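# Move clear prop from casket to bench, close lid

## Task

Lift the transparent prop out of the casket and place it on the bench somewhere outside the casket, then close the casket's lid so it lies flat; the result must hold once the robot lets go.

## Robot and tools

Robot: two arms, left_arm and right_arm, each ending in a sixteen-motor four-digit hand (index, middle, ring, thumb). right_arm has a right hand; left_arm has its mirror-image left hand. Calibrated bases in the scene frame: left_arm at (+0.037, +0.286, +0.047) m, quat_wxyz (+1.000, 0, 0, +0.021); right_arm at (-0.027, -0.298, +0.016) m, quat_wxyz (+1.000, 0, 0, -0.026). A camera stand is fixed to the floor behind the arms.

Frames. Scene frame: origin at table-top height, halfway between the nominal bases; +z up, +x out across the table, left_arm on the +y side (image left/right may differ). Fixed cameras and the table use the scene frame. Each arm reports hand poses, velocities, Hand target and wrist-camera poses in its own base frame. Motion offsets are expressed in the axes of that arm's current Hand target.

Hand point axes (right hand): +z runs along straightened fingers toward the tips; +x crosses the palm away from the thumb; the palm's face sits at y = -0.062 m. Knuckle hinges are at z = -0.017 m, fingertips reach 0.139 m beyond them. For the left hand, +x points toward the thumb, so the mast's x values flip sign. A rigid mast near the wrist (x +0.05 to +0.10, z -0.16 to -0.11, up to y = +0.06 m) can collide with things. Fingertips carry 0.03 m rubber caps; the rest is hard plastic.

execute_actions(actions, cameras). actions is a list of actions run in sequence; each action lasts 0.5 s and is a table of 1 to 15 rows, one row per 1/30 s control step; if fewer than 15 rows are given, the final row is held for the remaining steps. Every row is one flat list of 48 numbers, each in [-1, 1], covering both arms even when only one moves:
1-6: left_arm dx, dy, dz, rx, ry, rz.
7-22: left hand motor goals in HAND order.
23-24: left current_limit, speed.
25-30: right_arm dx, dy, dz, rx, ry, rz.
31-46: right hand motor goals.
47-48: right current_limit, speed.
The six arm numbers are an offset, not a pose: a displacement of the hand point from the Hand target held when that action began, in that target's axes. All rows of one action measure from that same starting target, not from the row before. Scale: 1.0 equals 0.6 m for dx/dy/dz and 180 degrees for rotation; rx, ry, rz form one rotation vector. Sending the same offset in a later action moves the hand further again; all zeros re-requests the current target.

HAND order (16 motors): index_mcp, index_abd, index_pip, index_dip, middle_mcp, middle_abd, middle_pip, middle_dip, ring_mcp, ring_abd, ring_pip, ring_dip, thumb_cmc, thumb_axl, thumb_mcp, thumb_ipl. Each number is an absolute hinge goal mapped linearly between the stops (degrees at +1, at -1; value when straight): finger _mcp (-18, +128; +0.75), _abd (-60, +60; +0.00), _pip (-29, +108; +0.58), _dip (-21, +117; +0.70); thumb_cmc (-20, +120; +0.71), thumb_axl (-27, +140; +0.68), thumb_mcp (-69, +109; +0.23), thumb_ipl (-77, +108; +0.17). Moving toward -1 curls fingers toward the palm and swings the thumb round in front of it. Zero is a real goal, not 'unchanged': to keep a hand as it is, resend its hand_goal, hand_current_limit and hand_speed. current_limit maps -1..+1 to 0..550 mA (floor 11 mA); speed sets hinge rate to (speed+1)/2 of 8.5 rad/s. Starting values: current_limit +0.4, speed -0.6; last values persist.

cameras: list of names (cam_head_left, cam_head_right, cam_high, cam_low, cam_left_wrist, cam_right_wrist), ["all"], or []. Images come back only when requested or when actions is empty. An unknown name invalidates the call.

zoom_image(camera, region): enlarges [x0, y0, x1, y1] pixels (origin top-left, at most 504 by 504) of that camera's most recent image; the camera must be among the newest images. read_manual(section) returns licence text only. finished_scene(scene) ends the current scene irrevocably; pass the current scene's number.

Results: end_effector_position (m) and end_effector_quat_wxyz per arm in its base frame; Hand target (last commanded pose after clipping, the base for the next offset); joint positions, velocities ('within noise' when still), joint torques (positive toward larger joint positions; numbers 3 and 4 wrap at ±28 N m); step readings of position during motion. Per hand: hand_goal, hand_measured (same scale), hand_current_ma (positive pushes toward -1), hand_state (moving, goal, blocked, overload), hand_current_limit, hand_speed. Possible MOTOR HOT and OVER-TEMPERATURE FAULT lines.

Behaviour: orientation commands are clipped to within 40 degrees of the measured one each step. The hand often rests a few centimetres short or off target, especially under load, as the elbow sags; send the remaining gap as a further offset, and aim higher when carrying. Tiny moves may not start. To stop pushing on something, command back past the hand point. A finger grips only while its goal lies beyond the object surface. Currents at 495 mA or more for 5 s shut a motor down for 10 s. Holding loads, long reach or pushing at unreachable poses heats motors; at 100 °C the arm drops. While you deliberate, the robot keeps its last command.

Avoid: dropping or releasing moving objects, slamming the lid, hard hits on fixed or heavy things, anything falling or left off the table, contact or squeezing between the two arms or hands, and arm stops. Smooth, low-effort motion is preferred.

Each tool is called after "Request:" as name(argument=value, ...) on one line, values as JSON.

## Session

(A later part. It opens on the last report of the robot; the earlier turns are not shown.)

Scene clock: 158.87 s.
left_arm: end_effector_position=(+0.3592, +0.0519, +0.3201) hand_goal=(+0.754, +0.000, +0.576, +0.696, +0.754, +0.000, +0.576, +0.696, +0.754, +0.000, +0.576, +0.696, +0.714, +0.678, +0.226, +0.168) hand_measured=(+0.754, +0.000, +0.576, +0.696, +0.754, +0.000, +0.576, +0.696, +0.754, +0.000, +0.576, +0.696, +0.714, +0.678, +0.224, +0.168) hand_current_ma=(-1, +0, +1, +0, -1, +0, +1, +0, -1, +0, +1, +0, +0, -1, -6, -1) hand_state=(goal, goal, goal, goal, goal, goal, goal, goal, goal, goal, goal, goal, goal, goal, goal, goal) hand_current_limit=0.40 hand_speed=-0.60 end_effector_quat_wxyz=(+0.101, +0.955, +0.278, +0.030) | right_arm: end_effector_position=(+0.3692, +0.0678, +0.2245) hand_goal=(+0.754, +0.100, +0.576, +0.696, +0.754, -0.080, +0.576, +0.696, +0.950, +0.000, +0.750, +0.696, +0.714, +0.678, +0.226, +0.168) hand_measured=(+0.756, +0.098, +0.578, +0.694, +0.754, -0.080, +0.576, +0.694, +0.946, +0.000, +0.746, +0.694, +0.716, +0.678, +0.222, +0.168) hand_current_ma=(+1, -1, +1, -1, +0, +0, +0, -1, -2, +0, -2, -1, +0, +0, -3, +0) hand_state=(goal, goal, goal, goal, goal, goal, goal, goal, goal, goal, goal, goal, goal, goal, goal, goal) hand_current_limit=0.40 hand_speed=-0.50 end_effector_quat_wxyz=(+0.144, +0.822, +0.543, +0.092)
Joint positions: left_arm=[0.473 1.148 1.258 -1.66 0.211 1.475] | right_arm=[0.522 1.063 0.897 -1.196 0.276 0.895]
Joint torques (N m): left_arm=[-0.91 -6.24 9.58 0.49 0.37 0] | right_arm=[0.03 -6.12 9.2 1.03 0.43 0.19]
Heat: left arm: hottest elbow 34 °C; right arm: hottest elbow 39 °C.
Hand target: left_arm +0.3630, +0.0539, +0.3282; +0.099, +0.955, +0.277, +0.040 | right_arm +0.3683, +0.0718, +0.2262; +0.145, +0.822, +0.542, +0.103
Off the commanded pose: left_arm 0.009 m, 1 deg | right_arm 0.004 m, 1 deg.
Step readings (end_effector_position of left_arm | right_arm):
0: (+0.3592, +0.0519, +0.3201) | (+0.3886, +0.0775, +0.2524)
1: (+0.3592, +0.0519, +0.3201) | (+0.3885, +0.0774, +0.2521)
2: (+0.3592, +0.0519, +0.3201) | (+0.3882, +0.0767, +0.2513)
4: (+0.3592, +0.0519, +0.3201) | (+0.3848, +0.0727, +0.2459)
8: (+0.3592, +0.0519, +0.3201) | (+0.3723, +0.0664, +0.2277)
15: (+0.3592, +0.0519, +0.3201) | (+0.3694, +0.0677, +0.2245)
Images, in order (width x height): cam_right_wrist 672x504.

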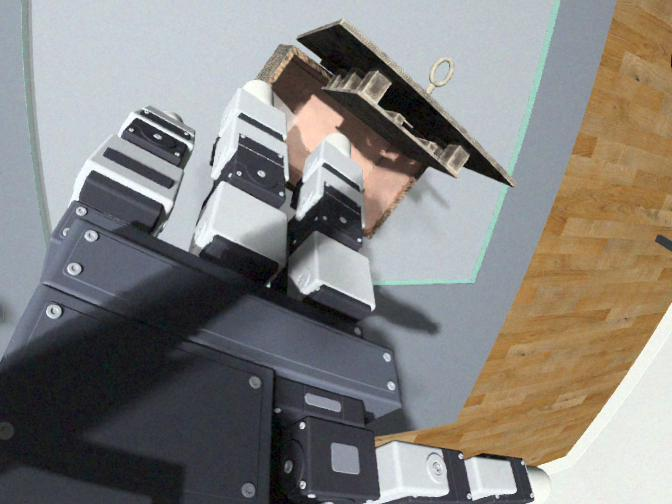

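Request:
execute_actions(actions=[], cameras=["cam_right_wrist","cam_high","cam_low"])

Request:
zoom_image(camera="cam_right_wrist", region=[230, 60, 390, 180])

Request:
zoom_image(camera="cam_high", region=[270, 120, 410, 240])

Request:
zoom_image(camera="cam_low", region=[300, 200, 420, 300])

Scene clock: 162.43 s.
left_arm: end_effector_position=(+0.3592, +0.0519, +0.3201) hand_goal=(+0.754, +0.000, +0.576, +0.696, +0.754, +0.000, +0.576, +0.696, +0.754, +0.000, +0.576, +0.696, +0.714, +0.678, +0.226, +0.168) hand_measured=(+0.754, +0.000, +0.576, +0.696, +0.754, +0.000, +0.576, +0.696, +0.754, +0.000, +0.576, +0.696, +0.714, +0.678, +0.224, +0.168) hand_current_ma=(-1, +0, +1, +0, -1, +0, +1, +0, -1, +0, +1, +0, +0, -1, -6, -1) hand_state=(goal, goal, goal, goal, goal, goal, goal, goal, goal, goal, goal, goal, goal, goal, goal, goal) hand_current_limit=0.40 hand_speed=-0.60 end_effector_quat_wxyz=(+0.101, +0.955, +0.278, +0.030) | right_arm: end_effector_position=(+0.3692, +0.0677, +0.2245) hand_goal=(+0.754, +0.100, +0.576, +0.696, +0.754, -0.080, +0.576, +0.696, +0.950, +0.000, +0.750, +0.696, +0.714, +0.678, +0.226, +0.168) hand_measured=(+0.756, +0.098, +0.578, +0.694, +0.754, -0.080, +0.576, +0.694, +0.946, +0.000, +0.746, +0.694, +0.716, +0.678, +0.222, +0.168) hand_current_ma=(+1, -1, +1, -1, +0, +0, +0, -1, -2, +0, -2, -1, +0, +0, -3, +0) hand_state=(goal, goal, goal, goal, goal, goal, goal, goal, goal, goal, goal, goal, goal, goal, goal, goal) hand_current_limit=0.40 hand_speed=-0.50 end_effector_quat_wxyz=(+0.144, +0.822, +0.543, +0.092)
Joint positions: left_arm=[0.473 1.148 1.258 -1.66 0.211 1.475] | right_arm=[0.522 1.063 0.897 -1.196 0.276 0.896]
Joint velocities: within noise
Joint torques (N m): left_arm=[-1.61 -7.41 9.63 0.39 0.47 0] | right_arm=[0.03 -6.12 9.13 0.98 0.44 0.2]
Heat: left arm: hottest elbow 34 °C; right arm: hottest elbow 38 °C.
Hand target: left_arm +0.3630, +0.0539, +0.3282; +0.099, +0.955, +0.277, +0.040 | right_arm +0.3683, +0.0718, +0.2262; +0.145, +0.821, +0.542, +0.103
Off the commanded pose: left_arm 0.009 m, 1 deg | right_arm 0.004 m, 1 deg.
Images, in order (width x height): cam_high 896x504, cam_low 896x504, cam_right_wrist 672x504.

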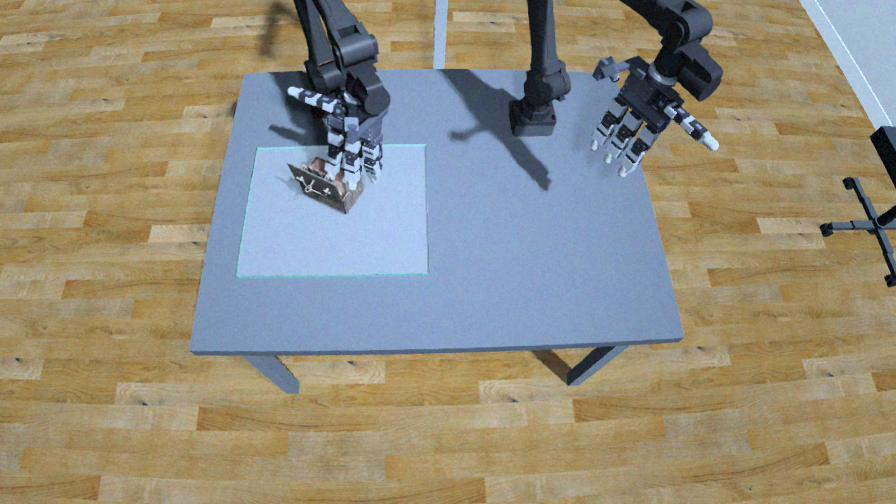

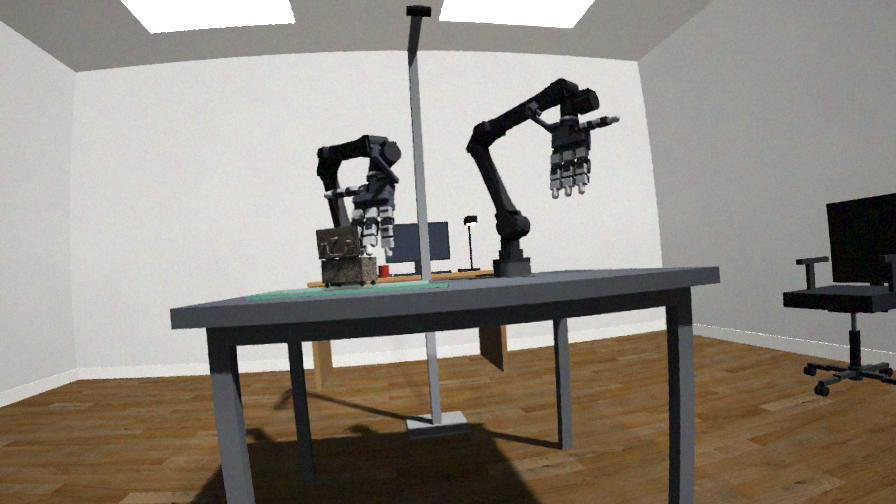

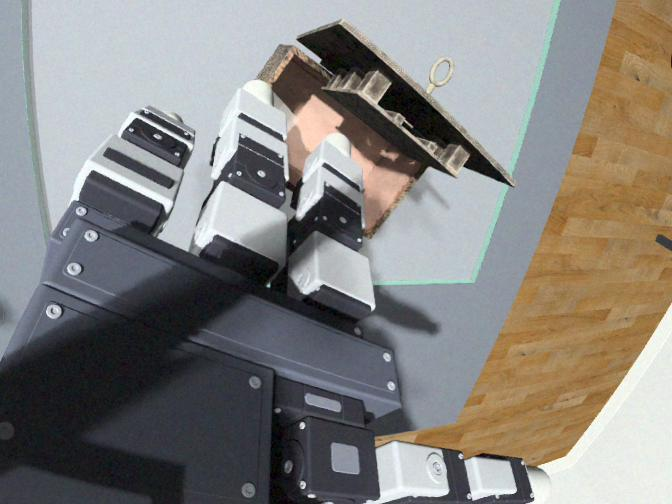

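Scaled by 3.150 from the camera's 672x504 image, which has a finer 960x720 frame.

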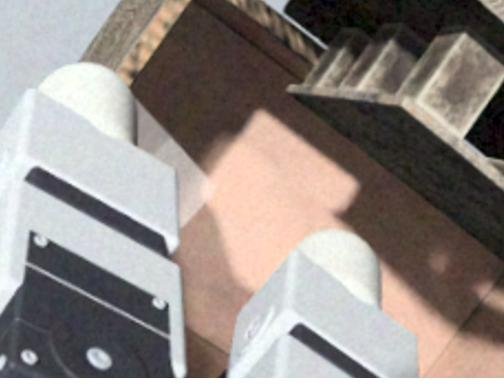

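Scaled by 3.600.

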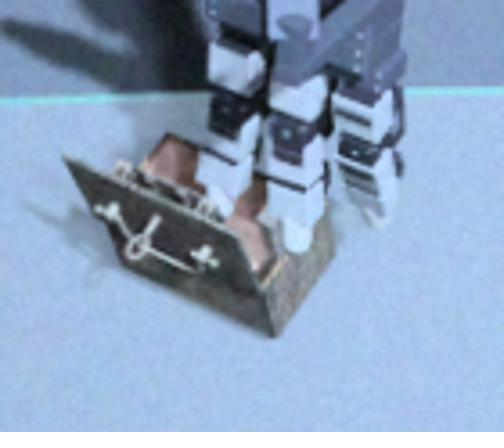

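Scaled by 4.200.

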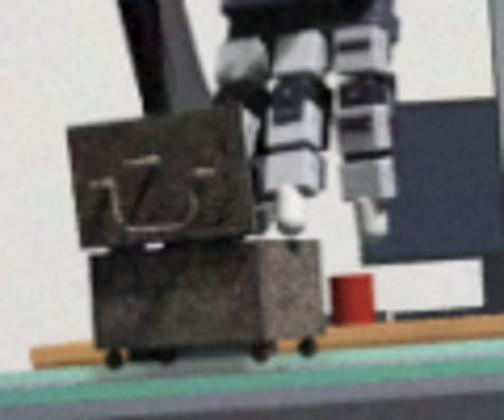

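Request:
zoom_image(camera="cam_right_wrist", region=[260, 80, 330, 140])

Request:
zoom_image(camera="cam_high", region=[310, 150, 370, 200])

Scaled by 7.200 from the camera's 672x504 image, which has a finer 960x720 frame.

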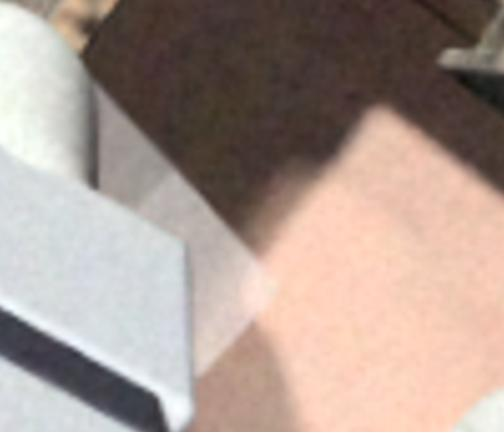

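Scaled by 8.400.

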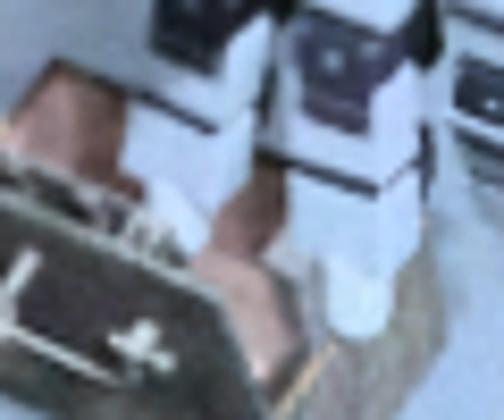

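Request:
execute_actions(actions=[[[0,0,0,0,0,0,0.754,0,0.576,0.696,0.754,0,0.576,0.696,0.754,0,0.576,0.696,0.714,0.678,0.226,0.168,0.4,-0.6, 0.0095,-0.0168,0.0117,0,0,0,0.754,0.1,0.576,0.696,0.754,-0.08,0.576,0.696,0.95,0,0.75,0.696,0.714,0.678,0.226,0.168,0.4,-0.5]]], cameras=["cam_right_wrist","cam_high","cam_low"])

Request:
zoom_image(camera="cam_right_wrist", region=[240, 70, 360, 160])

Request:
zoom_image(camera="cam_low", region=[310, 220, 410, 290])

Request:
zoom_image(camera="cam_high", region=[310, 150, 370, 200])

Scene clock: 169.17 s.
left_arm: end_effector_position=(+0.3592, +0.0519, +0.3201) hand_goal=(+0.754, +0.000, +0.576, +0.696, +0.754, +0.000, +0.576, +0.696, +0.754, +0.000, +0.576, +0.696, +0.714, +0.678, +0.226, +0.168) hand_measured=(+0.754, +0.000, +0.576, +0.696, +0.754, +0.000, +0.576, +0.696, +0.754, +0.000, +0.576, +0.696, +0.714, +0.678, +0.224, +0.168) hand_current_ma=(-1, +0, +1, +0, -1, +0, +1, +0, -1, +0, +1, +0, +0, -1, -6, -1) hand_state=(goal, goal, goal, goal, goal, goal, goal, goal, goal, goal, goal, goal, goal, goal, goal, goal) hand_current_limit=0.40 hand_speed=-0.60 end_effector_quat_wxyz=(+0.101, +0.955, +0.278, +0.030) | right_arm: end_effector_position=(+0.3649, +0.0757, +0.2185) hand_goal=(+0.754, +0.100, +0.576, +0.696, +0.754, -0.080, +0.576, +0.696, +0.950, +0.000, +0.750, +0.696, +0.714, +0.678, +0.226, +0.168) hand_measured=(+0.756, +0.098, +0.578, +0.694, +0.754, -0.080, +0.576, +0.694, +0.948, +0.000, +0.746, +0.694, +0.716, +0.678, +0.222, +0.168) hand_current_ma=(+1, -1, +1, -1, +0, +0, +0, -1, -1, +0, -2, -1, +0, +0, -3, +0) hand_state=(goal, goal, goal, goal, goal, goal, goal, goal, goal, goal, goal, goal, goal, goal, goal, goal) hand_current_limit=0.40 hand_speed=-0.50 end_effector_quat_wxyz=(+0.145, +0.822, +0.542, +0.098)
Joint positions: left_arm=[0.473 1.148 1.258 -1.66 0.211 1.475] | right_arm=[0.553 1.063 0.879 -1.176 0.284 0.927]
Joint torques (N m): left_arm=[-1.61 -7.12 9.66 0.55 0.36 0.02] | right_arm=[-0.09 -5.3 8.96 1.02 0.44 0.17]
Heat: left arm: hottest elbow 34 °C; right arm: hottest elbow 37 °C.
Hand target: left_arm +0.3630, +0.0539, +0.3282; +0.099, +0.955, +0.277, +0.040 | right_arm +0.3642, +0.0798, +0.2162; +0.145, +0.822, +0.542, +0.103
Off the commanded pose: left_arm 0.009 m, 1 deg | right_arm 0.005 m, 1 deg.
Step readings (end_effector_position of left_arm | right_arm):
0: (+0.3592, +0.0519, +0.3201) | (+0.3692, +0.0677, +0.2245)
1: (+0.3592, +0.0519, +0.3201) | (+0.3692, +0.0676, +0.2246)
2: (+0.3592, +0.0519, +0.3201) | (+0.3692, +0.0682, +0.2245)
4: (+0.3592, +0.0519, +0.3201) | (+0.3688, +0.0699, +0.2234)
8: (+0.3592, +0.0519, +0.3201) | (+0.3663, +0.0752, +0.2198)
15: (+0.3592, +0.0519, +0.3201) | (+0.3650, +0.0759, +0.2185)
Images, in order (width x height): cam_high 896x504, cam_low 896x504, cam_right_wrist 672x504.

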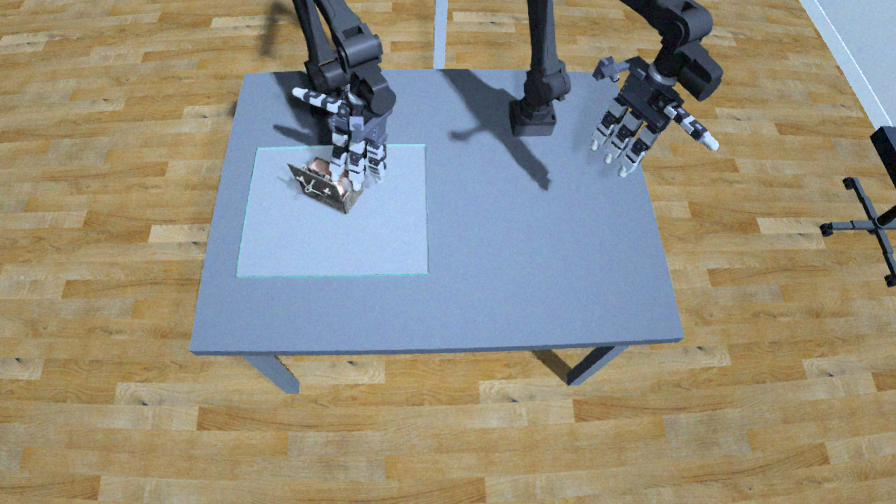

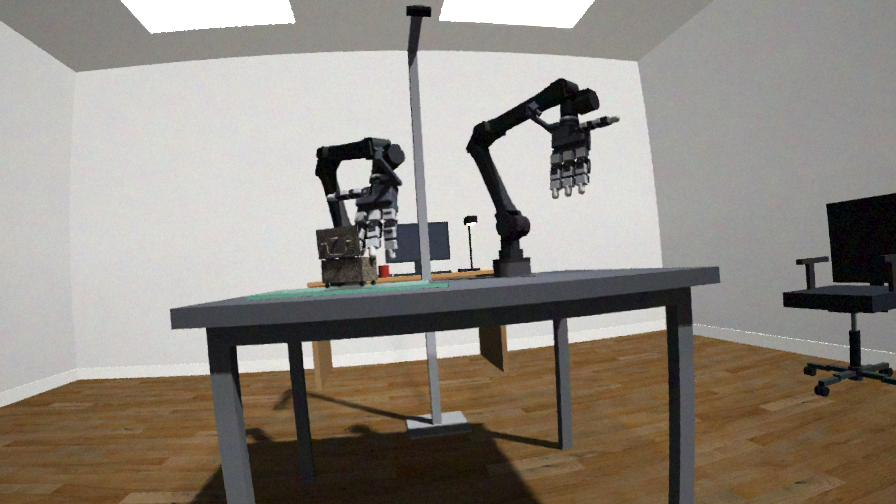

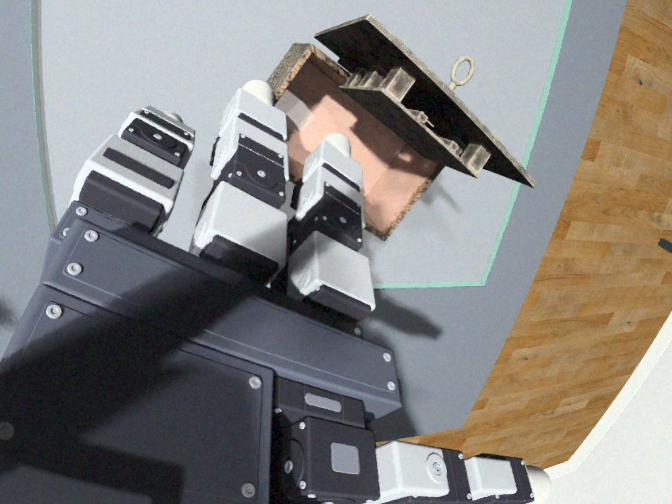

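Scaled by 4.200 from the camera's 672x504 image, which has a finer 960x720 frame.

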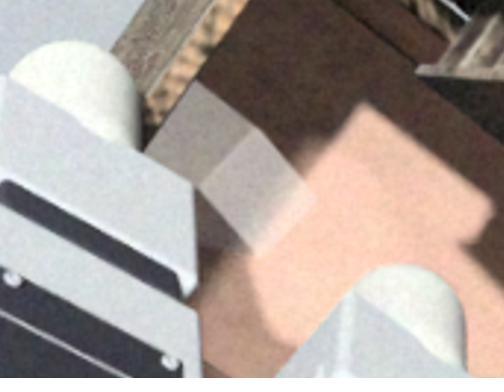

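Scaled by 5.040.

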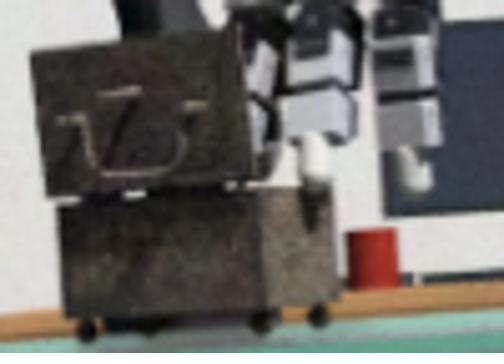

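Scaled by 8.400.

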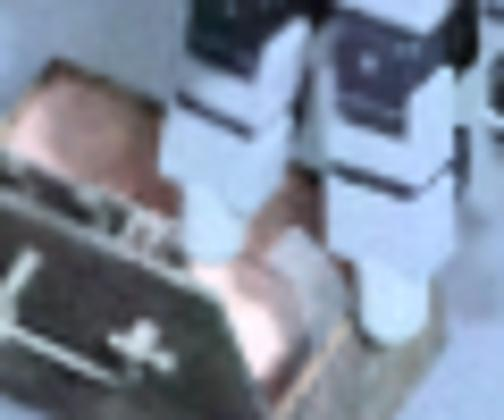

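Request:
zoom_image(camera="cam_low", region=[350, 235, 400, 285])

Request:
zoom_image(camera="cam_high", region=[335, 165, 375, 205])

Request:
zoom_image(camera="cam_right_wrist", region=[230, 50, 310, 120])

Scaled by 10.080.

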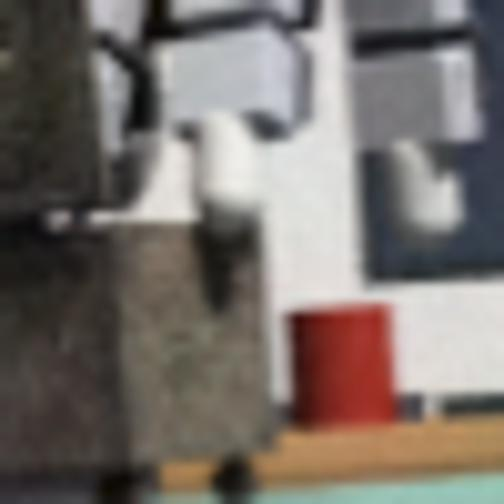

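Scaled by 12.600.

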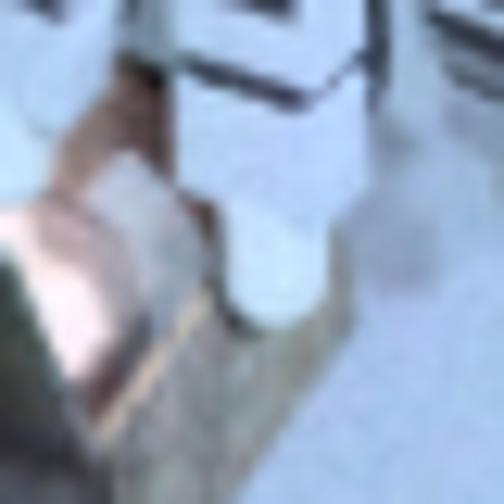

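Scaled by 6.300 from the camera's 672x504 image, which has a finer 960x720 frame.

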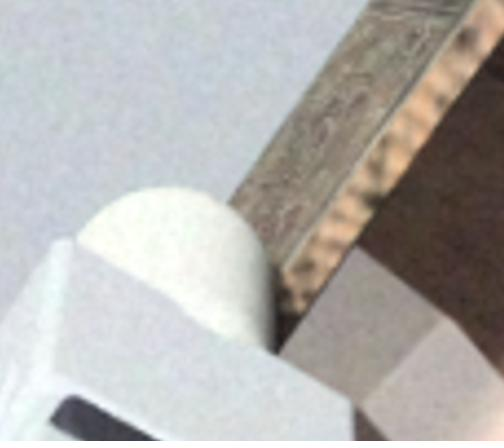

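Request:
execute_actions(actions=[[[0,0,0,0,0,0,0.754,0,0.576,0.696,0.754,0,0.576,0.696,0.754,0,0.576,0.696,0.714,0.678,0.226,0.168,0.4,-0.6, 0,-0.0023,0.0063,0,0,0,0.754,0.1,0.576,0.696,0.754,-0.08,0.576,0.696,0.95,0,0.75,0.696,0.714,0.678,0.226,0.168,0.4,-0.9]],[[0,0,0,0,0,0,0.754,0,0.576,0.696,0.754,0,0.576,0.696,0.754,0,0.576,0.696,0.714,0.678,0.226,0.168,0.4,-0.6, 0,0,0,0,0,0,0.754,-0.12,0.576,0.696,0.754,0.08,0.576,0.696,0.95,0,0.75,0.696,0.714,0.678,0.226,0.168,0.4,-0.92]]], cameras=["cam_right_wrist","cam_low"])

Request:
zoom_image(camera="cam_right_wrist", region=[240, 70, 360, 160])

Request:
zoom_image(camera="cam_low", region=[350, 235, 400, 285])

Scene clock: 177.10 s.
left_arm: end_effector_position=(+0.3592, +0.0519, +0.3201) hand_goal=(+0.754, +0.000, +0.576, +0.696, +0.754, +0.000, +0.576, +0.696, +0.754, +0.000, +0.576, +0.696, +0.714, +0.678, +0.226, +0.168) hand_measured=(+0.754, +0.000, +0.576, +0.696, +0.754, +0.000, +0.576, +0.696, +0.754, +0.000, +0.576, +0.696, +0.714, +0.678, +0.224, +0.168) hand_current_ma=(-1, +0, +1, +0, -1, +0, +1, +0, -1, +0, +1, +0, +0, -1, -6, -1) hand_state=(goal, goal, goal, goal, goal, goal, goal, goal, goal, goal, goal, goal, goal, goal, goal, goal) hand_current_limit=0.40 hand_speed=-0.60 end_effector_quat_wxyz=(+0.101, +0.955, +0.278, +0.030) | right_arm: end_effector_position=(+0.3668, +0.0792, +0.2165) hand_goal=(+0.754, -0.120, +0.576, +0.696, +0.754, +0.080, +0.576, +0.696, +0.950, +0.000, +0.750, +0.696, +0.714, +0.678, +0.226, +0.168) hand_measured=(+0.756, -0.032, +0.578, +0.694, +0.756, -0.018, +0.576, +0.694, +0.948, +0.000, +0.746, +0.694, +0.716, +0.678, +0.222, +0.168) hand_current_ma=(+1, +180, +1, -1, +0, -207, +0, -1, -1, +0, -2, -1, +0, +0, -3, +0) hand_state=(goal, blocked, goal, goal, goal, blocked, goal, goal, goal, goal, goal, goal, goal, goal, goal, goal) hand_current_limit=0.40 hand_speed=-0.92 end_effector_quat_wxyz=(+0.144, +0.821, +0.542, +0.106)
Joint positions: left_arm=[0.473 1.148 1.258 -1.66 0.211 1.475] | right_arm=[0.558 1.063 0.871 -1.152 0.28 0.928]
Joint torques (N m): left_arm=[-1.2 -7.24 9.87 0.49 0.42 0] | right_arm=[-0.44 -5.19 8.87 0.64 0.55 0.2]
Heat: left arm: hottest elbow 34 °C; right arm: hottest elbow 37 °C.
Hand target: left_arm +0.3630, +0.0539, +0.3282; +0.099, +0.955, +0.277, +0.040 | right_arm +0.3642, +0.0799, +0.2122; +0.145, +0.822, +0.542, +0.103
Off the commanded pose: left_arm 0.009 m, 1 deg | right_arm 0.005 m, 0 deg.
Step readings (end_effector_position of left_arm | right_arm):
0: (+0.3592, +0.0519, +0.3201) | (+0.3649, +0.0756, +0.2185)
1: (+0.3592, +0.0519, +0.3201) | (+0.3649, +0.0756, +0.2185)
2: (+0.3592, +0.0519, +0.3201) | (+0.3650, +0.0757, +0.2184)
4: (+0.3592, +0.0519, +0.3201) | (+0.3652, +0.0758, +0.2177)
8: (+0.3592, +0.0519, +0.3201) | (+0.3652, +0.0758, +0.2162)
15: (+0.3592, +0.0519, +0.3201) | (+0.3654, +0.0759, +0.2160)
16: (+0.3592, +0.0519, +0.3201) | (+0.3654, +0.0759, +0.2160)
17: (+0.3592, +0.0519, +0.3201) | (+0.3654, +0.0759, +0.2160)
19: (+0.3592, +0.0519, +0.3201) | (+0.3656, +0.0762, +0.2162)
23: (+0.3592, +0.0519, +0.3201) | (+0.3661, +0.0774, +0.2163)
30: (+0.3592, +0.0519, +0.3201) | (+0.3668, +0.0792, +0.2165)
Images, in order (width x height): cam_low 896x504, cam_right_wrist 672x504.

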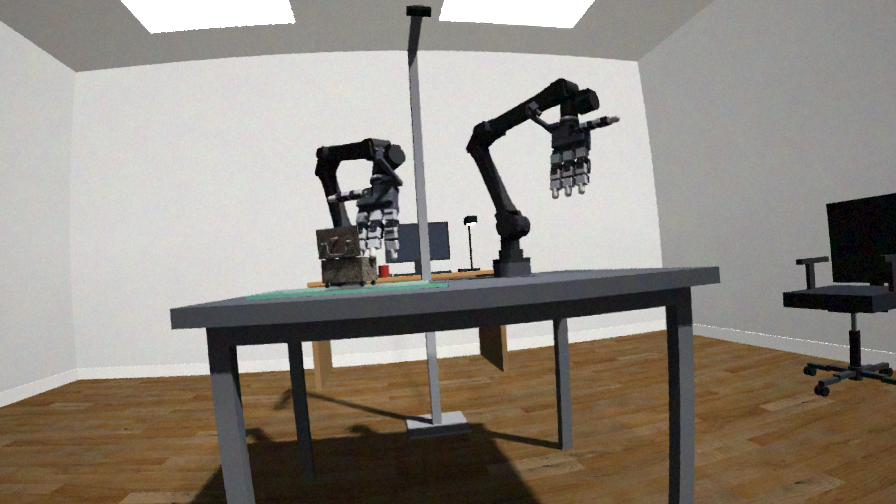

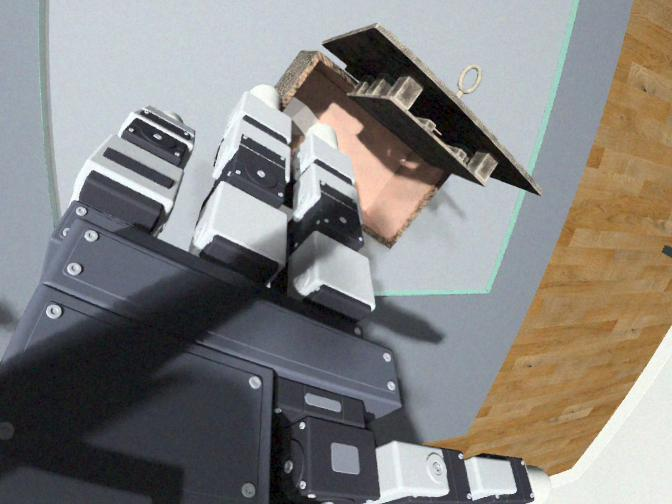

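Scaled by 4.200 from the camera's 672x504 image, which has a finer 960x720 frame.

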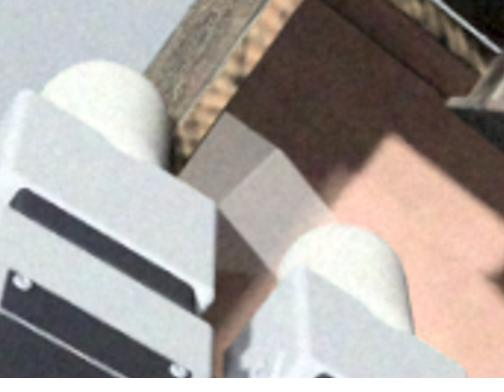

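Scaled by 10.080.

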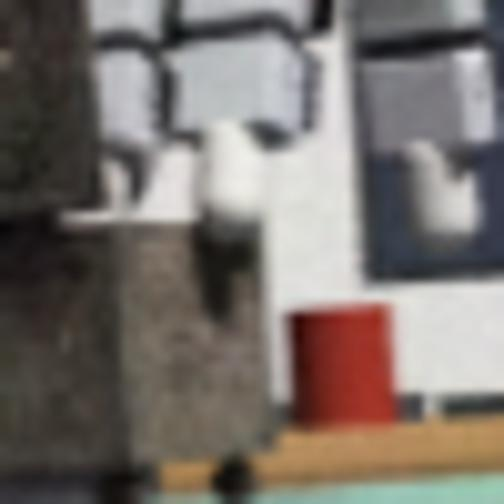

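Request:
execute_actions(actions=[[[0,0,0,0,0,0,0.754,0,0.576,0.696,0.754,0,0.576,0.696,0.754,0,0.576,0.696,0.714,0.678,0.226,0.168,0.4,-0.6, 0,0,0,0,0,0,0.754,0.1,0.576,0.696,0.754,-0.08,0.576,0.696,0.95,0,0.75,0.696,0.714,0.678,0.226,0.168,0.4,-0.9]],[[0,0,0,0,0,0,0.754,0,0.576,0.696,0.754,0,0.576,0.696,0.754,0,0.576,0.696,0.714,0.678,0.226,0.168,0.4,-0.6, 0,0.0069,-0.0188,0,0,0,0.754,0.1,0.576,0.696,0.754,-0.08,0.576,0.696,0.95,0,0.75,0.696,0.714,0.678,0.226,0.168,0.4,-0.9]]], cameras=["cam_right_wrist","cam_low","cam_high"])

Request:
zoom_image(camera="cam_right_wrist", region=[240, 70, 360, 160])

Request:
zoom_image(camera="cam_low", region=[350, 235, 400, 285])

Request:
zoom_image(camera="cam_high", region=[335, 165, 375, 205])

Scene clock: 180.60 s.
left_arm: end_effector_position=(+0.3592, +0.0519, +0.3201) hand_goal=(+0.754, +0.000, +0.576, +0.696, +0.754, +0.000, +0.576, +0.696, +0.754, +0.000, +0.576, +0.696, +0.714, +0.678, +0.226, +0.168) hand_measured=(+0.754, +0.000, +0.576, +0.696, +0.754, +0.000, +0.576, +0.696, +0.754, +0.000, +0.576, +0.696, +0.714, +0.678, +0.224, +0.168) hand_current_ma=(-1, +0, +1, +0, -1, +0, +1, +0, -1, +0, +1, +0, +0, -1, -6, -1) hand_state=(goal, goal, goal, goal, goal, goal, goal, goal, goal, goal, goal, goal, goal, goal, goal, goal) hand_current_limit=0.40 hand_speed=-0.60 end_effector_quat_wxyz=(+0.101, +0.955, +0.278, +0.030) | right_arm: end_effector_position=(+0.3643, +0.0769, +0.2157) hand_goal=(+0.754, +0.100, +0.576, +0.696, +0.754, -0.080, +0.576, +0.696, +0.950, +0.000, +0.750, +0.696, +0.714, +0.678, +0.226, +0.168) hand_measured=(+0.756, +0.096, +0.578, +0.694, +0.754, -0.084, +0.576, +0.694, +0.948, +0.000, +0.746, +0.694, +0.716, +0.678, +0.222, +0.168) hand_current_ma=(+1, -2, +1, -1, +0, -2, +0, -1, -1, +0, -2, -1, +0, +0, -3, +0) hand_state=(goal, goal, goal, goal, goal, goal, goal, goal, goal, goal, goal, goal, goal, goal, goal, goal) hand_current_limit=0.40 hand_speed=-0.90 end_effector_quat_wxyz=(+0.145, +0.821, +0.544, +0.098)
Joint positions: left_arm=[0.473 1.148 1.258 -1.66 0.211 1.475] | right_arm=[0.558 1.063 0.871 -1.168 0.284 0.928]
Joint torques (N m): left_arm=[-1.26 -6.42 9.73 0.39 0.41 -0.01] | right_arm=[-0.5 -5.66 10.99 -0.05 0.42 0.19]
Heat: left arm: hottest elbow 34 °C; right arm: hottest elbow 36 °C.
Hand target: left_arm +0.3630, +0.0539, +0.3282; +0.099, +0.955, +0.277, +0.040 | right_arm +0.3641, +0.0798, +0.2242; +0.145, +0.822, +0.542, +0.103
Off the commanded pose: left_arm 0.009 m, 1 deg | right_arm 0.009 m, 1 deg.
Step readings (end_effector_position of left_arm | right_arm):
0: (+0.3592, +0.0519, +0.3201) | (+0.3668, +0.0792, +0.2165)
1: (+0.3592, +0.0519, +0.3201) | (+0.3668, +0.0792, +0.2165)
2: (+0.3592, +0.0519, +0.3201) | (+0.3668, +0.0792, +0.2165)
4: (+0.3592, +0.0519, +0.3201) | (+0.3668, +0.0792, +0.2165)
8: (+0.3592, +0.0519, +0.3201) | (+0.3669, +0.0790, +0.2167)
15: (+0.3592, +0.0519, +0.3201) | (+0.3670, +0.0786, +0.2170)
16: (+0.3592, +0.0519, +0.3201) | (+0.3670, +0.0786, +0.2170)
17: (+0.3592, +0.0519, +0.3201) | (+0.3670, +0.0786, +0.2170)
19: (+0.3592, +0.0519, +0.3201) | (+0.3665, +0.0783, +0.2167)
23: (+0.3592, +0.0519, +0.3201) | (+0.3647, +0.0771, +0.2159)
30: (+0.3592, +0.0519, +0.3201) | (+0.3643, +0.0769, +0.2157)
Images, in order (width x height): cam_high 896x504, cam_low 896x504, cam_right_wrist 672x504.

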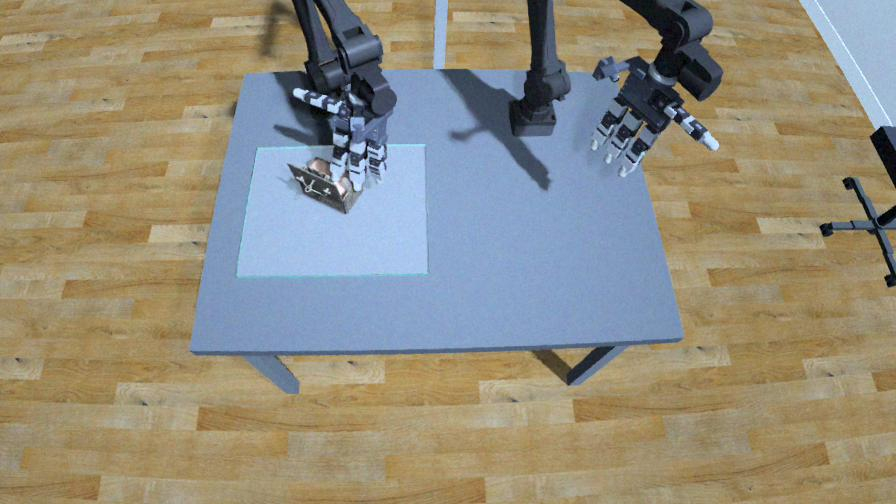

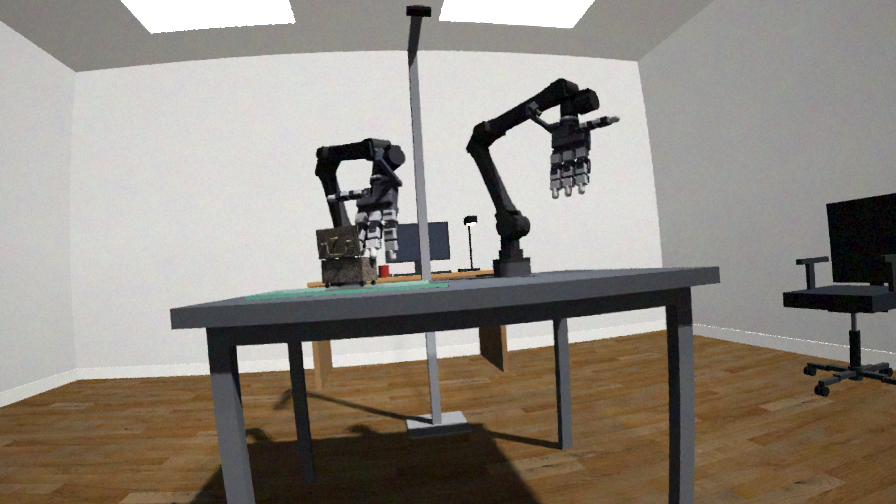

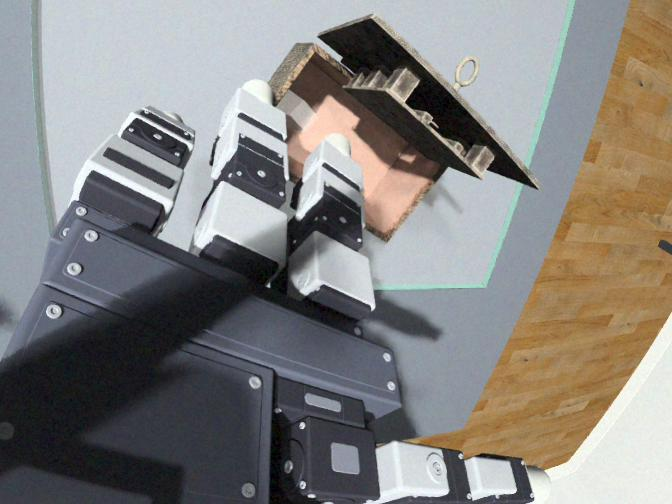

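Scaled by 4.200 from the camera's 672x504 image, which has a finer 960x720 frame.

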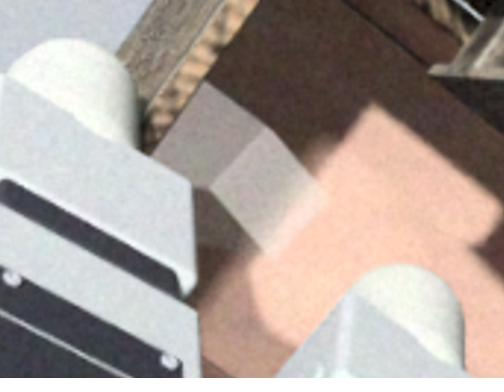

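Scaled by 10.080.

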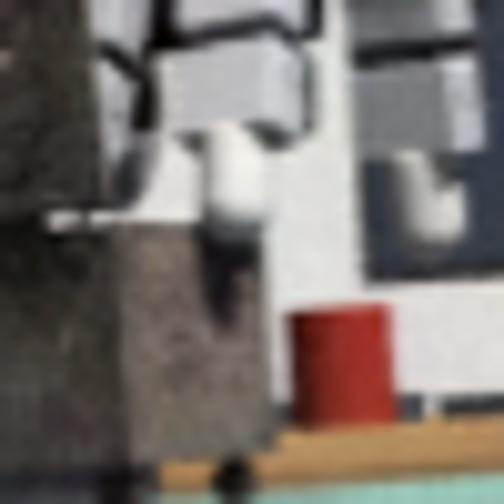

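Scaled by 12.600.

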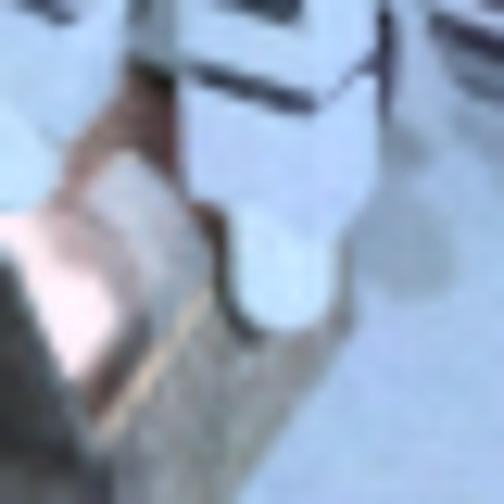

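Request:
execute_actions(actions=[[[0,0,0,0,0,0,0.754,0,0.576,0.696,0.754,0,0.576,0.696,0.754,0,0.576,0.696,0.714,0.678,0.226,0.168,0.4,-0.6, 0,0.0041,-0.0113,0,0,0,0.754,0.1,0.576,0.696,0.754,-0.08,0.576,0.696,0.95,0,0.75,0.696,0.714,0.678,0.226,0.168,0.4,-0.9]]], cameras=["cam_right_wrist"])

Scene clock: 184.30 s.
left_arm: end_effector_position=(+0.3592, +0.0519, +0.3201) hand_goal=(+0.754, +0.000, +0.576, +0.696, +0.754, +0.000, +0.576, +0.696, +0.754, +0.000, +0.576, +0.696, +0.714, +0.678, +0.226, +0.168) hand_measured=(+0.754, +0.000, +0.576, +0.696, +0.754, +0.000, +0.576, +0.696, +0.754, +0.000, +0.576, +0.696, +0.714, +0.678, +0.224, +0.168) hand_current_ma=(-1, +0, +1, +0, -1, +0, +1, +0, -1, +0, +1, +0, +0, -1, -6, -1) hand_state=(goal, goal, goal, goal, goal, goal, goal, goal, goal, goal, goal, goal, goal, goal, goal, goal) hand_current_limit=0.40 hand_speed=-0.60 end_effector_quat_wxyz=(+0.101, +0.955, +0.278, +0.030) | right_arm: end_effector_position=(+0.3622, +0.0756, +0.2148) hand_goal=(+0.754, +0.100, +0.576, +0.696, +0.754, -0.080, +0.576, +0.696, +0.950, +0.000, +0.750, +0.696, +0.714, +0.678, +0.226, +0.168) hand_measured=(+0.756, +0.096, +0.578, +0.694, +0.746, -0.106, +0.572, +0.694, +0.948, +0.000, +0.746, +0.694, +0.716, +0.678, +0.222, +0.168) hand_current_ma=(+1, -2, +1, -1, -6, -27, -3, -1, -1, +0, -2, -1, +0, +0, -3, +0) hand_state=(goal, goal, goal, goal, goal, blocked, goal, goal, goal, goal, goal, goal, goal, goal, goal, goal) hand_current_limit=0.40 hand_speed=-0.90 end_effector_quat_wxyz=(+0.145, +0.821, +0.545, +0.093)
Joint positions: left_arm=[0.473 1.148 1.258 -1.66 0.211 1.475] | right_arm=[0.558 1.063 0.871 -1.179 0.284 0.928]
Joint torques (N m): left_arm=[-1.67 -7.24 9.66 0.36 0.41 -0.02] | right_arm=[-0.38 -6.07 12.25 -0.35 0.43 0.19]
Heat: left arm: hottest elbow 34 °C; right arm: hottest elbow 37 °C.
Hand target: left_arm +0.3630, +0.0539, +0.3282; +0.099, +0.955, +0.277, +0.040 | right_arm +0.3641, +0.0798, +0.2314; +0.145, +0.822, +0.542, +0.103
Off the commanded pose: left_arm 0.009 m, 1 deg | right_arm 0.017 m, 1 deg.
Step readings (end_effector_position of left_arm | right_arm):
0: (+0.3592, +0.0519, +0.3201) | (+0.3643, +0.0769, +0.2157)
1: (+0.3592, +0.0519, +0.3201) | (+0.3643, +0.0769, +0.2157)
2: (+0.3592, +0.0519, +0.3201) | (+0.3640, +0.0767, +0.2156)
4: (+0.3592, +0.0519, +0.3201) | (+0.3633, +0.0763, +0.2153)
8: (+0.3592, +0.0519, +0.3201) | (+0.3626, +0.0758, +0.2150)
15: (+0.3592, +0.0519, +0.3201) | (+0.3622, +0.0756, +0.2149)
Images, in order (width x height): cam_right_wrist 672x504.

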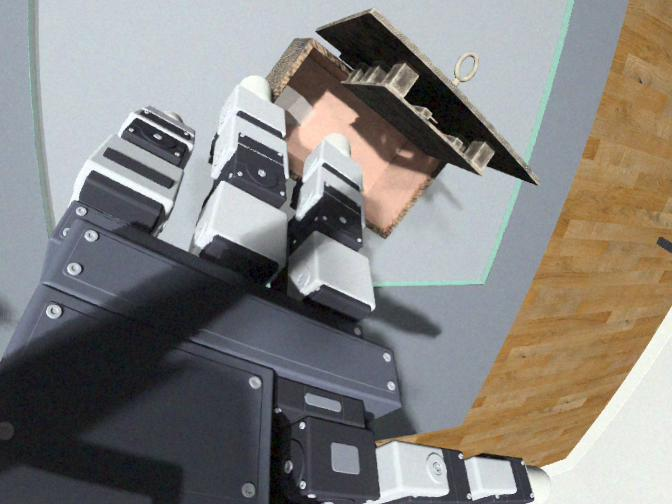

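Request:
execute_actions(actions=[[[0,0,0,0,0,0,0.754,0,0.576,0.696,0.754,0,0.576,0.696,0.754,0,0.576,0.696,0.714,0.678,0.226,0.168,0.4,-0.6, 0.0055,0.0067,-0.0188,0,0,0,0.754,0.1,0.576,0.696,0.754,-0.08,0.576,0.696,0.95,0,0.75,0.696,0.714,0.678,0.226,0.168,0.4,-0.9]]], cameras=["cam_right_wrist"])

Scene clock: 185.57 s.
left_arm: end_effector_position=(+0.3592, +0.0519, +0.3201) hand_goal=(+0.754, +0.000, +0.576, +0.696, +0.754, +0.000, +0.576, +0.696, +0.754, +0.000, +0.576, +0.696, +0.714, +0.678, +0.226, +0.168) hand_measured=(+0.754, +0.000, +0.576, +0.696, +0.754, +0.000, +0.576, +0.696, +0.754, +0.000, +0.576, +0.696, +0.714, +0.678, +0.224, +0.168) hand_current_ma=(-1, +0, +1, +0, -1, +0, +1, +0, -1, +0, +1, +0, +0, -1, -6, -1) hand_state=(goal, goal, goal, goal, goal, goal, goal, goal, goal, goal, goal, goal, goal, goal, goal, goal) hand_current_limit=0.40 hand_speed=-0.60 end_effector_quat_wxyz=(+0.101, +0.955, +0.278, +0.030) | right_arm: end_effector_position=(+0.3597, +0.0745, +0.2219) hand_goal=(+0.754, +0.100, +0.576, +0.696, +0.754, -0.080, +0.576, +0.696, +0.950, +0.000, +0.750, +0.696, +0.714, +0.678, +0.226, +0.168) hand_measured=(+0.756, +0.096, +0.578, +0.694, +0.750, -0.092, +0.572, +0.694, +0.948, +0.000, +0.746, +0.694, +0.716, +0.678, +0.222, +0.168) hand_current_ma=(+1, -2, +1, -1, -2, -9, -2, -1, -1, +0, -2, -1, +0, +0, -3, +0) hand_state=(goal, goal, goal, goal, goal, goal, goal, goal, goal, goal, goal, goal, goal, goal, goal, goal) hand_current_limit=0.40 hand_speed=-0.90 end_effector_quat_wxyz=(+0.145, +0.822, +0.545, +0.084)
Joint positions: left_arm=[0.473 1.148 1.258 -1.66 0.211 1.475] | right_arm=[0.56 1.063 0.893 -1.221 0.285 0.934]
Joint torques (N m): left_arm=[-1.03 -6.83 9.48 0.43 0.4 -0.06] | right_arm=[-0.03 -5.83 13.18 -0.13 0.45 0.19]
Heat: left arm: hottest elbow 34 °C; right arm: hottest elbow 37 °C.
Hand target: left_arm +0.3630, +0.0539, +0.3282; +0.099, +0.955, +0.277, +0.040 | right_arm +0.3651, +0.0828, +0.2434; +0.145, +0.821, +0.542, +0.103
Off the commanded pose: left_arm 0.009 m, 1 deg | right_arm 0.024 m, 2 deg.
Step readings (end_effector_position of left_arm | right_arm):
0: (+0.3592, +0.0519, +0.3201) | (+0.3622, +0.0756, +0.2148)
1: (+0.3592, +0.0519, +0.3201) | (+0.3620, +0.0755, +0.2148)
2: (+0.3592, +0.0519, +0.3201) | (+0.3617, +0.0753, +0.2149)
4: (+0.3592, +0.0519, +0.3201) | (+0.3612, +0.0754, +0.2166)
8: (+0.3592, +0.0519, +0.3201) | (+0.3606, +0.0751, +0.2211)
15: (+0.3592, +0.0519, +0.3201) | (+0.3598, +0.0745, +0.2218)
Images, in order (width x height): cam_right_wrist 672x504.

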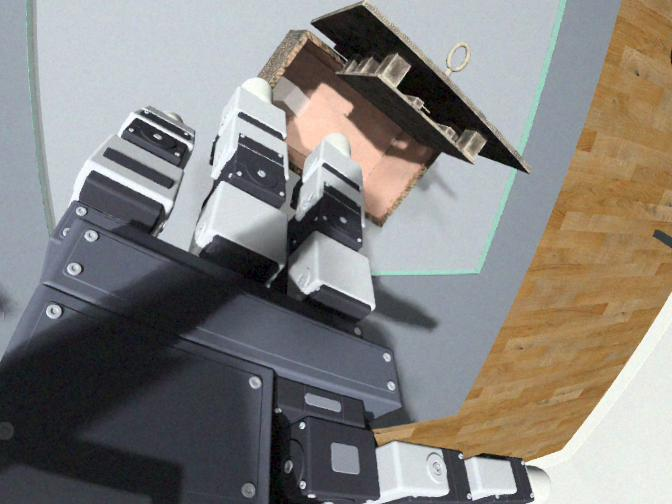

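Request:
execute_actions(actions=[[[0,0,0,0,0,0,0.754,0,0.576,0.696,0.754,0,0.576,0.696,0.754,0,0.576,0.696,0.714,0.678,0.226,0.168,0.4,-0.6, 0,0.0058,-0.0157,0,0,0,0.754,0.1,0.576,0.696,0.754,-0.08,0.576,0.696,0.95,0,0.75,0.696,0.714,0.678,0.226,0.168,0.4,-0.9]]])

Scene clock: 186.83 s.
left_arm: end_effector_position=(+0.3592, +0.0519, +0.3201) hand_goal=(+0.754, +0.000, +0.576, +0.696, +0.754, +0.000, +0.576, +0.696, +0.754, +0.000, +0.576, +0.696, +0.714, +0.678, +0.226, +0.168) hand_measured=(+0.754, +0.000, +0.576, +0.696, +0.754, +0.000, +0.576, +0.696, +0.754, +0.000, +0.576, +0.696, +0.714, +0.678, +0.224, +0.168) hand_current_ma=(-1, +0, +1, +0, -1, +0, +1, +0, -1, +0, +1, +0, +0, -1, -6, -1) hand_state=(goal, goal, goal, goal, goal, goal, goal, goal, goal, goal, goal, goal, goal, goal, goal, goal) hand_current_limit=0.40 hand_speed=-0.60 end_effector_quat_wxyz=(+0.101, +0.955, +0.278, +0.030) | right_arm: end_effector_position=(+0.3587, +0.0738, +0.2289) hand_goal=(+0.754, +0.100, +0.576, +0.696, +0.754, -0.080, +0.576, +0.696, +0.950, +0.000, +0.750, +0.696, +0.714, +0.678, +0.226, +0.168) hand_measured=(+0.756, +0.096, +0.578, +0.694, +0.754, -0.082, +0.574, +0.694, +0.948, +0.000, +0.746, +0.694, +0.716, +0.678, +0.222, +0.168) hand_current_ma=(+1, -2, +1, -1, +0, -1, -1, -1, -1, +0, -2, -1, +0, +0, -3, +0) hand_state=(goal, goal, goal, goal, goal, goal, goal, goal, goal, goal, goal, goal, goal, goal, goal, goal) hand_current_limit=0.40 hand_speed=-0.90 end_effector_quat_wxyz=(+0.145, +0.822, +0.545, +0.079)
Joint positions: left_arm=[0.473 1.148 1.258 -1.66 0.211 1.475] | right_arm=[0.56 1.062 0.913 -1.251 0.285 0.934]
Joint torques (N m): left_arm=[-1.55 -6.53 9.73 0.51 0.4 -0.02] | right_arm=[-0.09 -6.07 13.46 -0.02 0.43 0.19]
Heat: left arm: hottest elbow 34 °C; right arm: hottest elbow 37 °C.
Hand target: left_arm +0.3630, +0.0539, +0.3282; +0.099, +0.955, +0.277, +0.040 | right_arm +0.3650, +0.0826, +0.2534; +0.145, +0.821, +0.542, +0.103
Off the commanded pose: left_arm 0.009 m, 1 deg | right_arm 0.027 m, 3 deg.
Step readings (end_effector_position of left_arm | right_arm):
0: (+0.3592, +0.0519, +0.3201) | (+0.3596, +0.0745, +0.2219)
1: (+0.3592, +0.0519, +0.3201) | (+0.3596, +0.0745, +0.2219)
2: (+0.3592, +0.0519, +0.3201) | (+0.3594, +0.0743, +0.2222)
4: (+0.3592, +0.0519, +0.3201) | (+0.3588, +0.0739, +0.2236)
8: (+0.3592, +0.0519, +0.3201) | (+0.3586, +0.0738, +0.2268)
15: (+0.3592, +0.0519, +0.3201) | (+0.3588, +0.0739, +0.2289)


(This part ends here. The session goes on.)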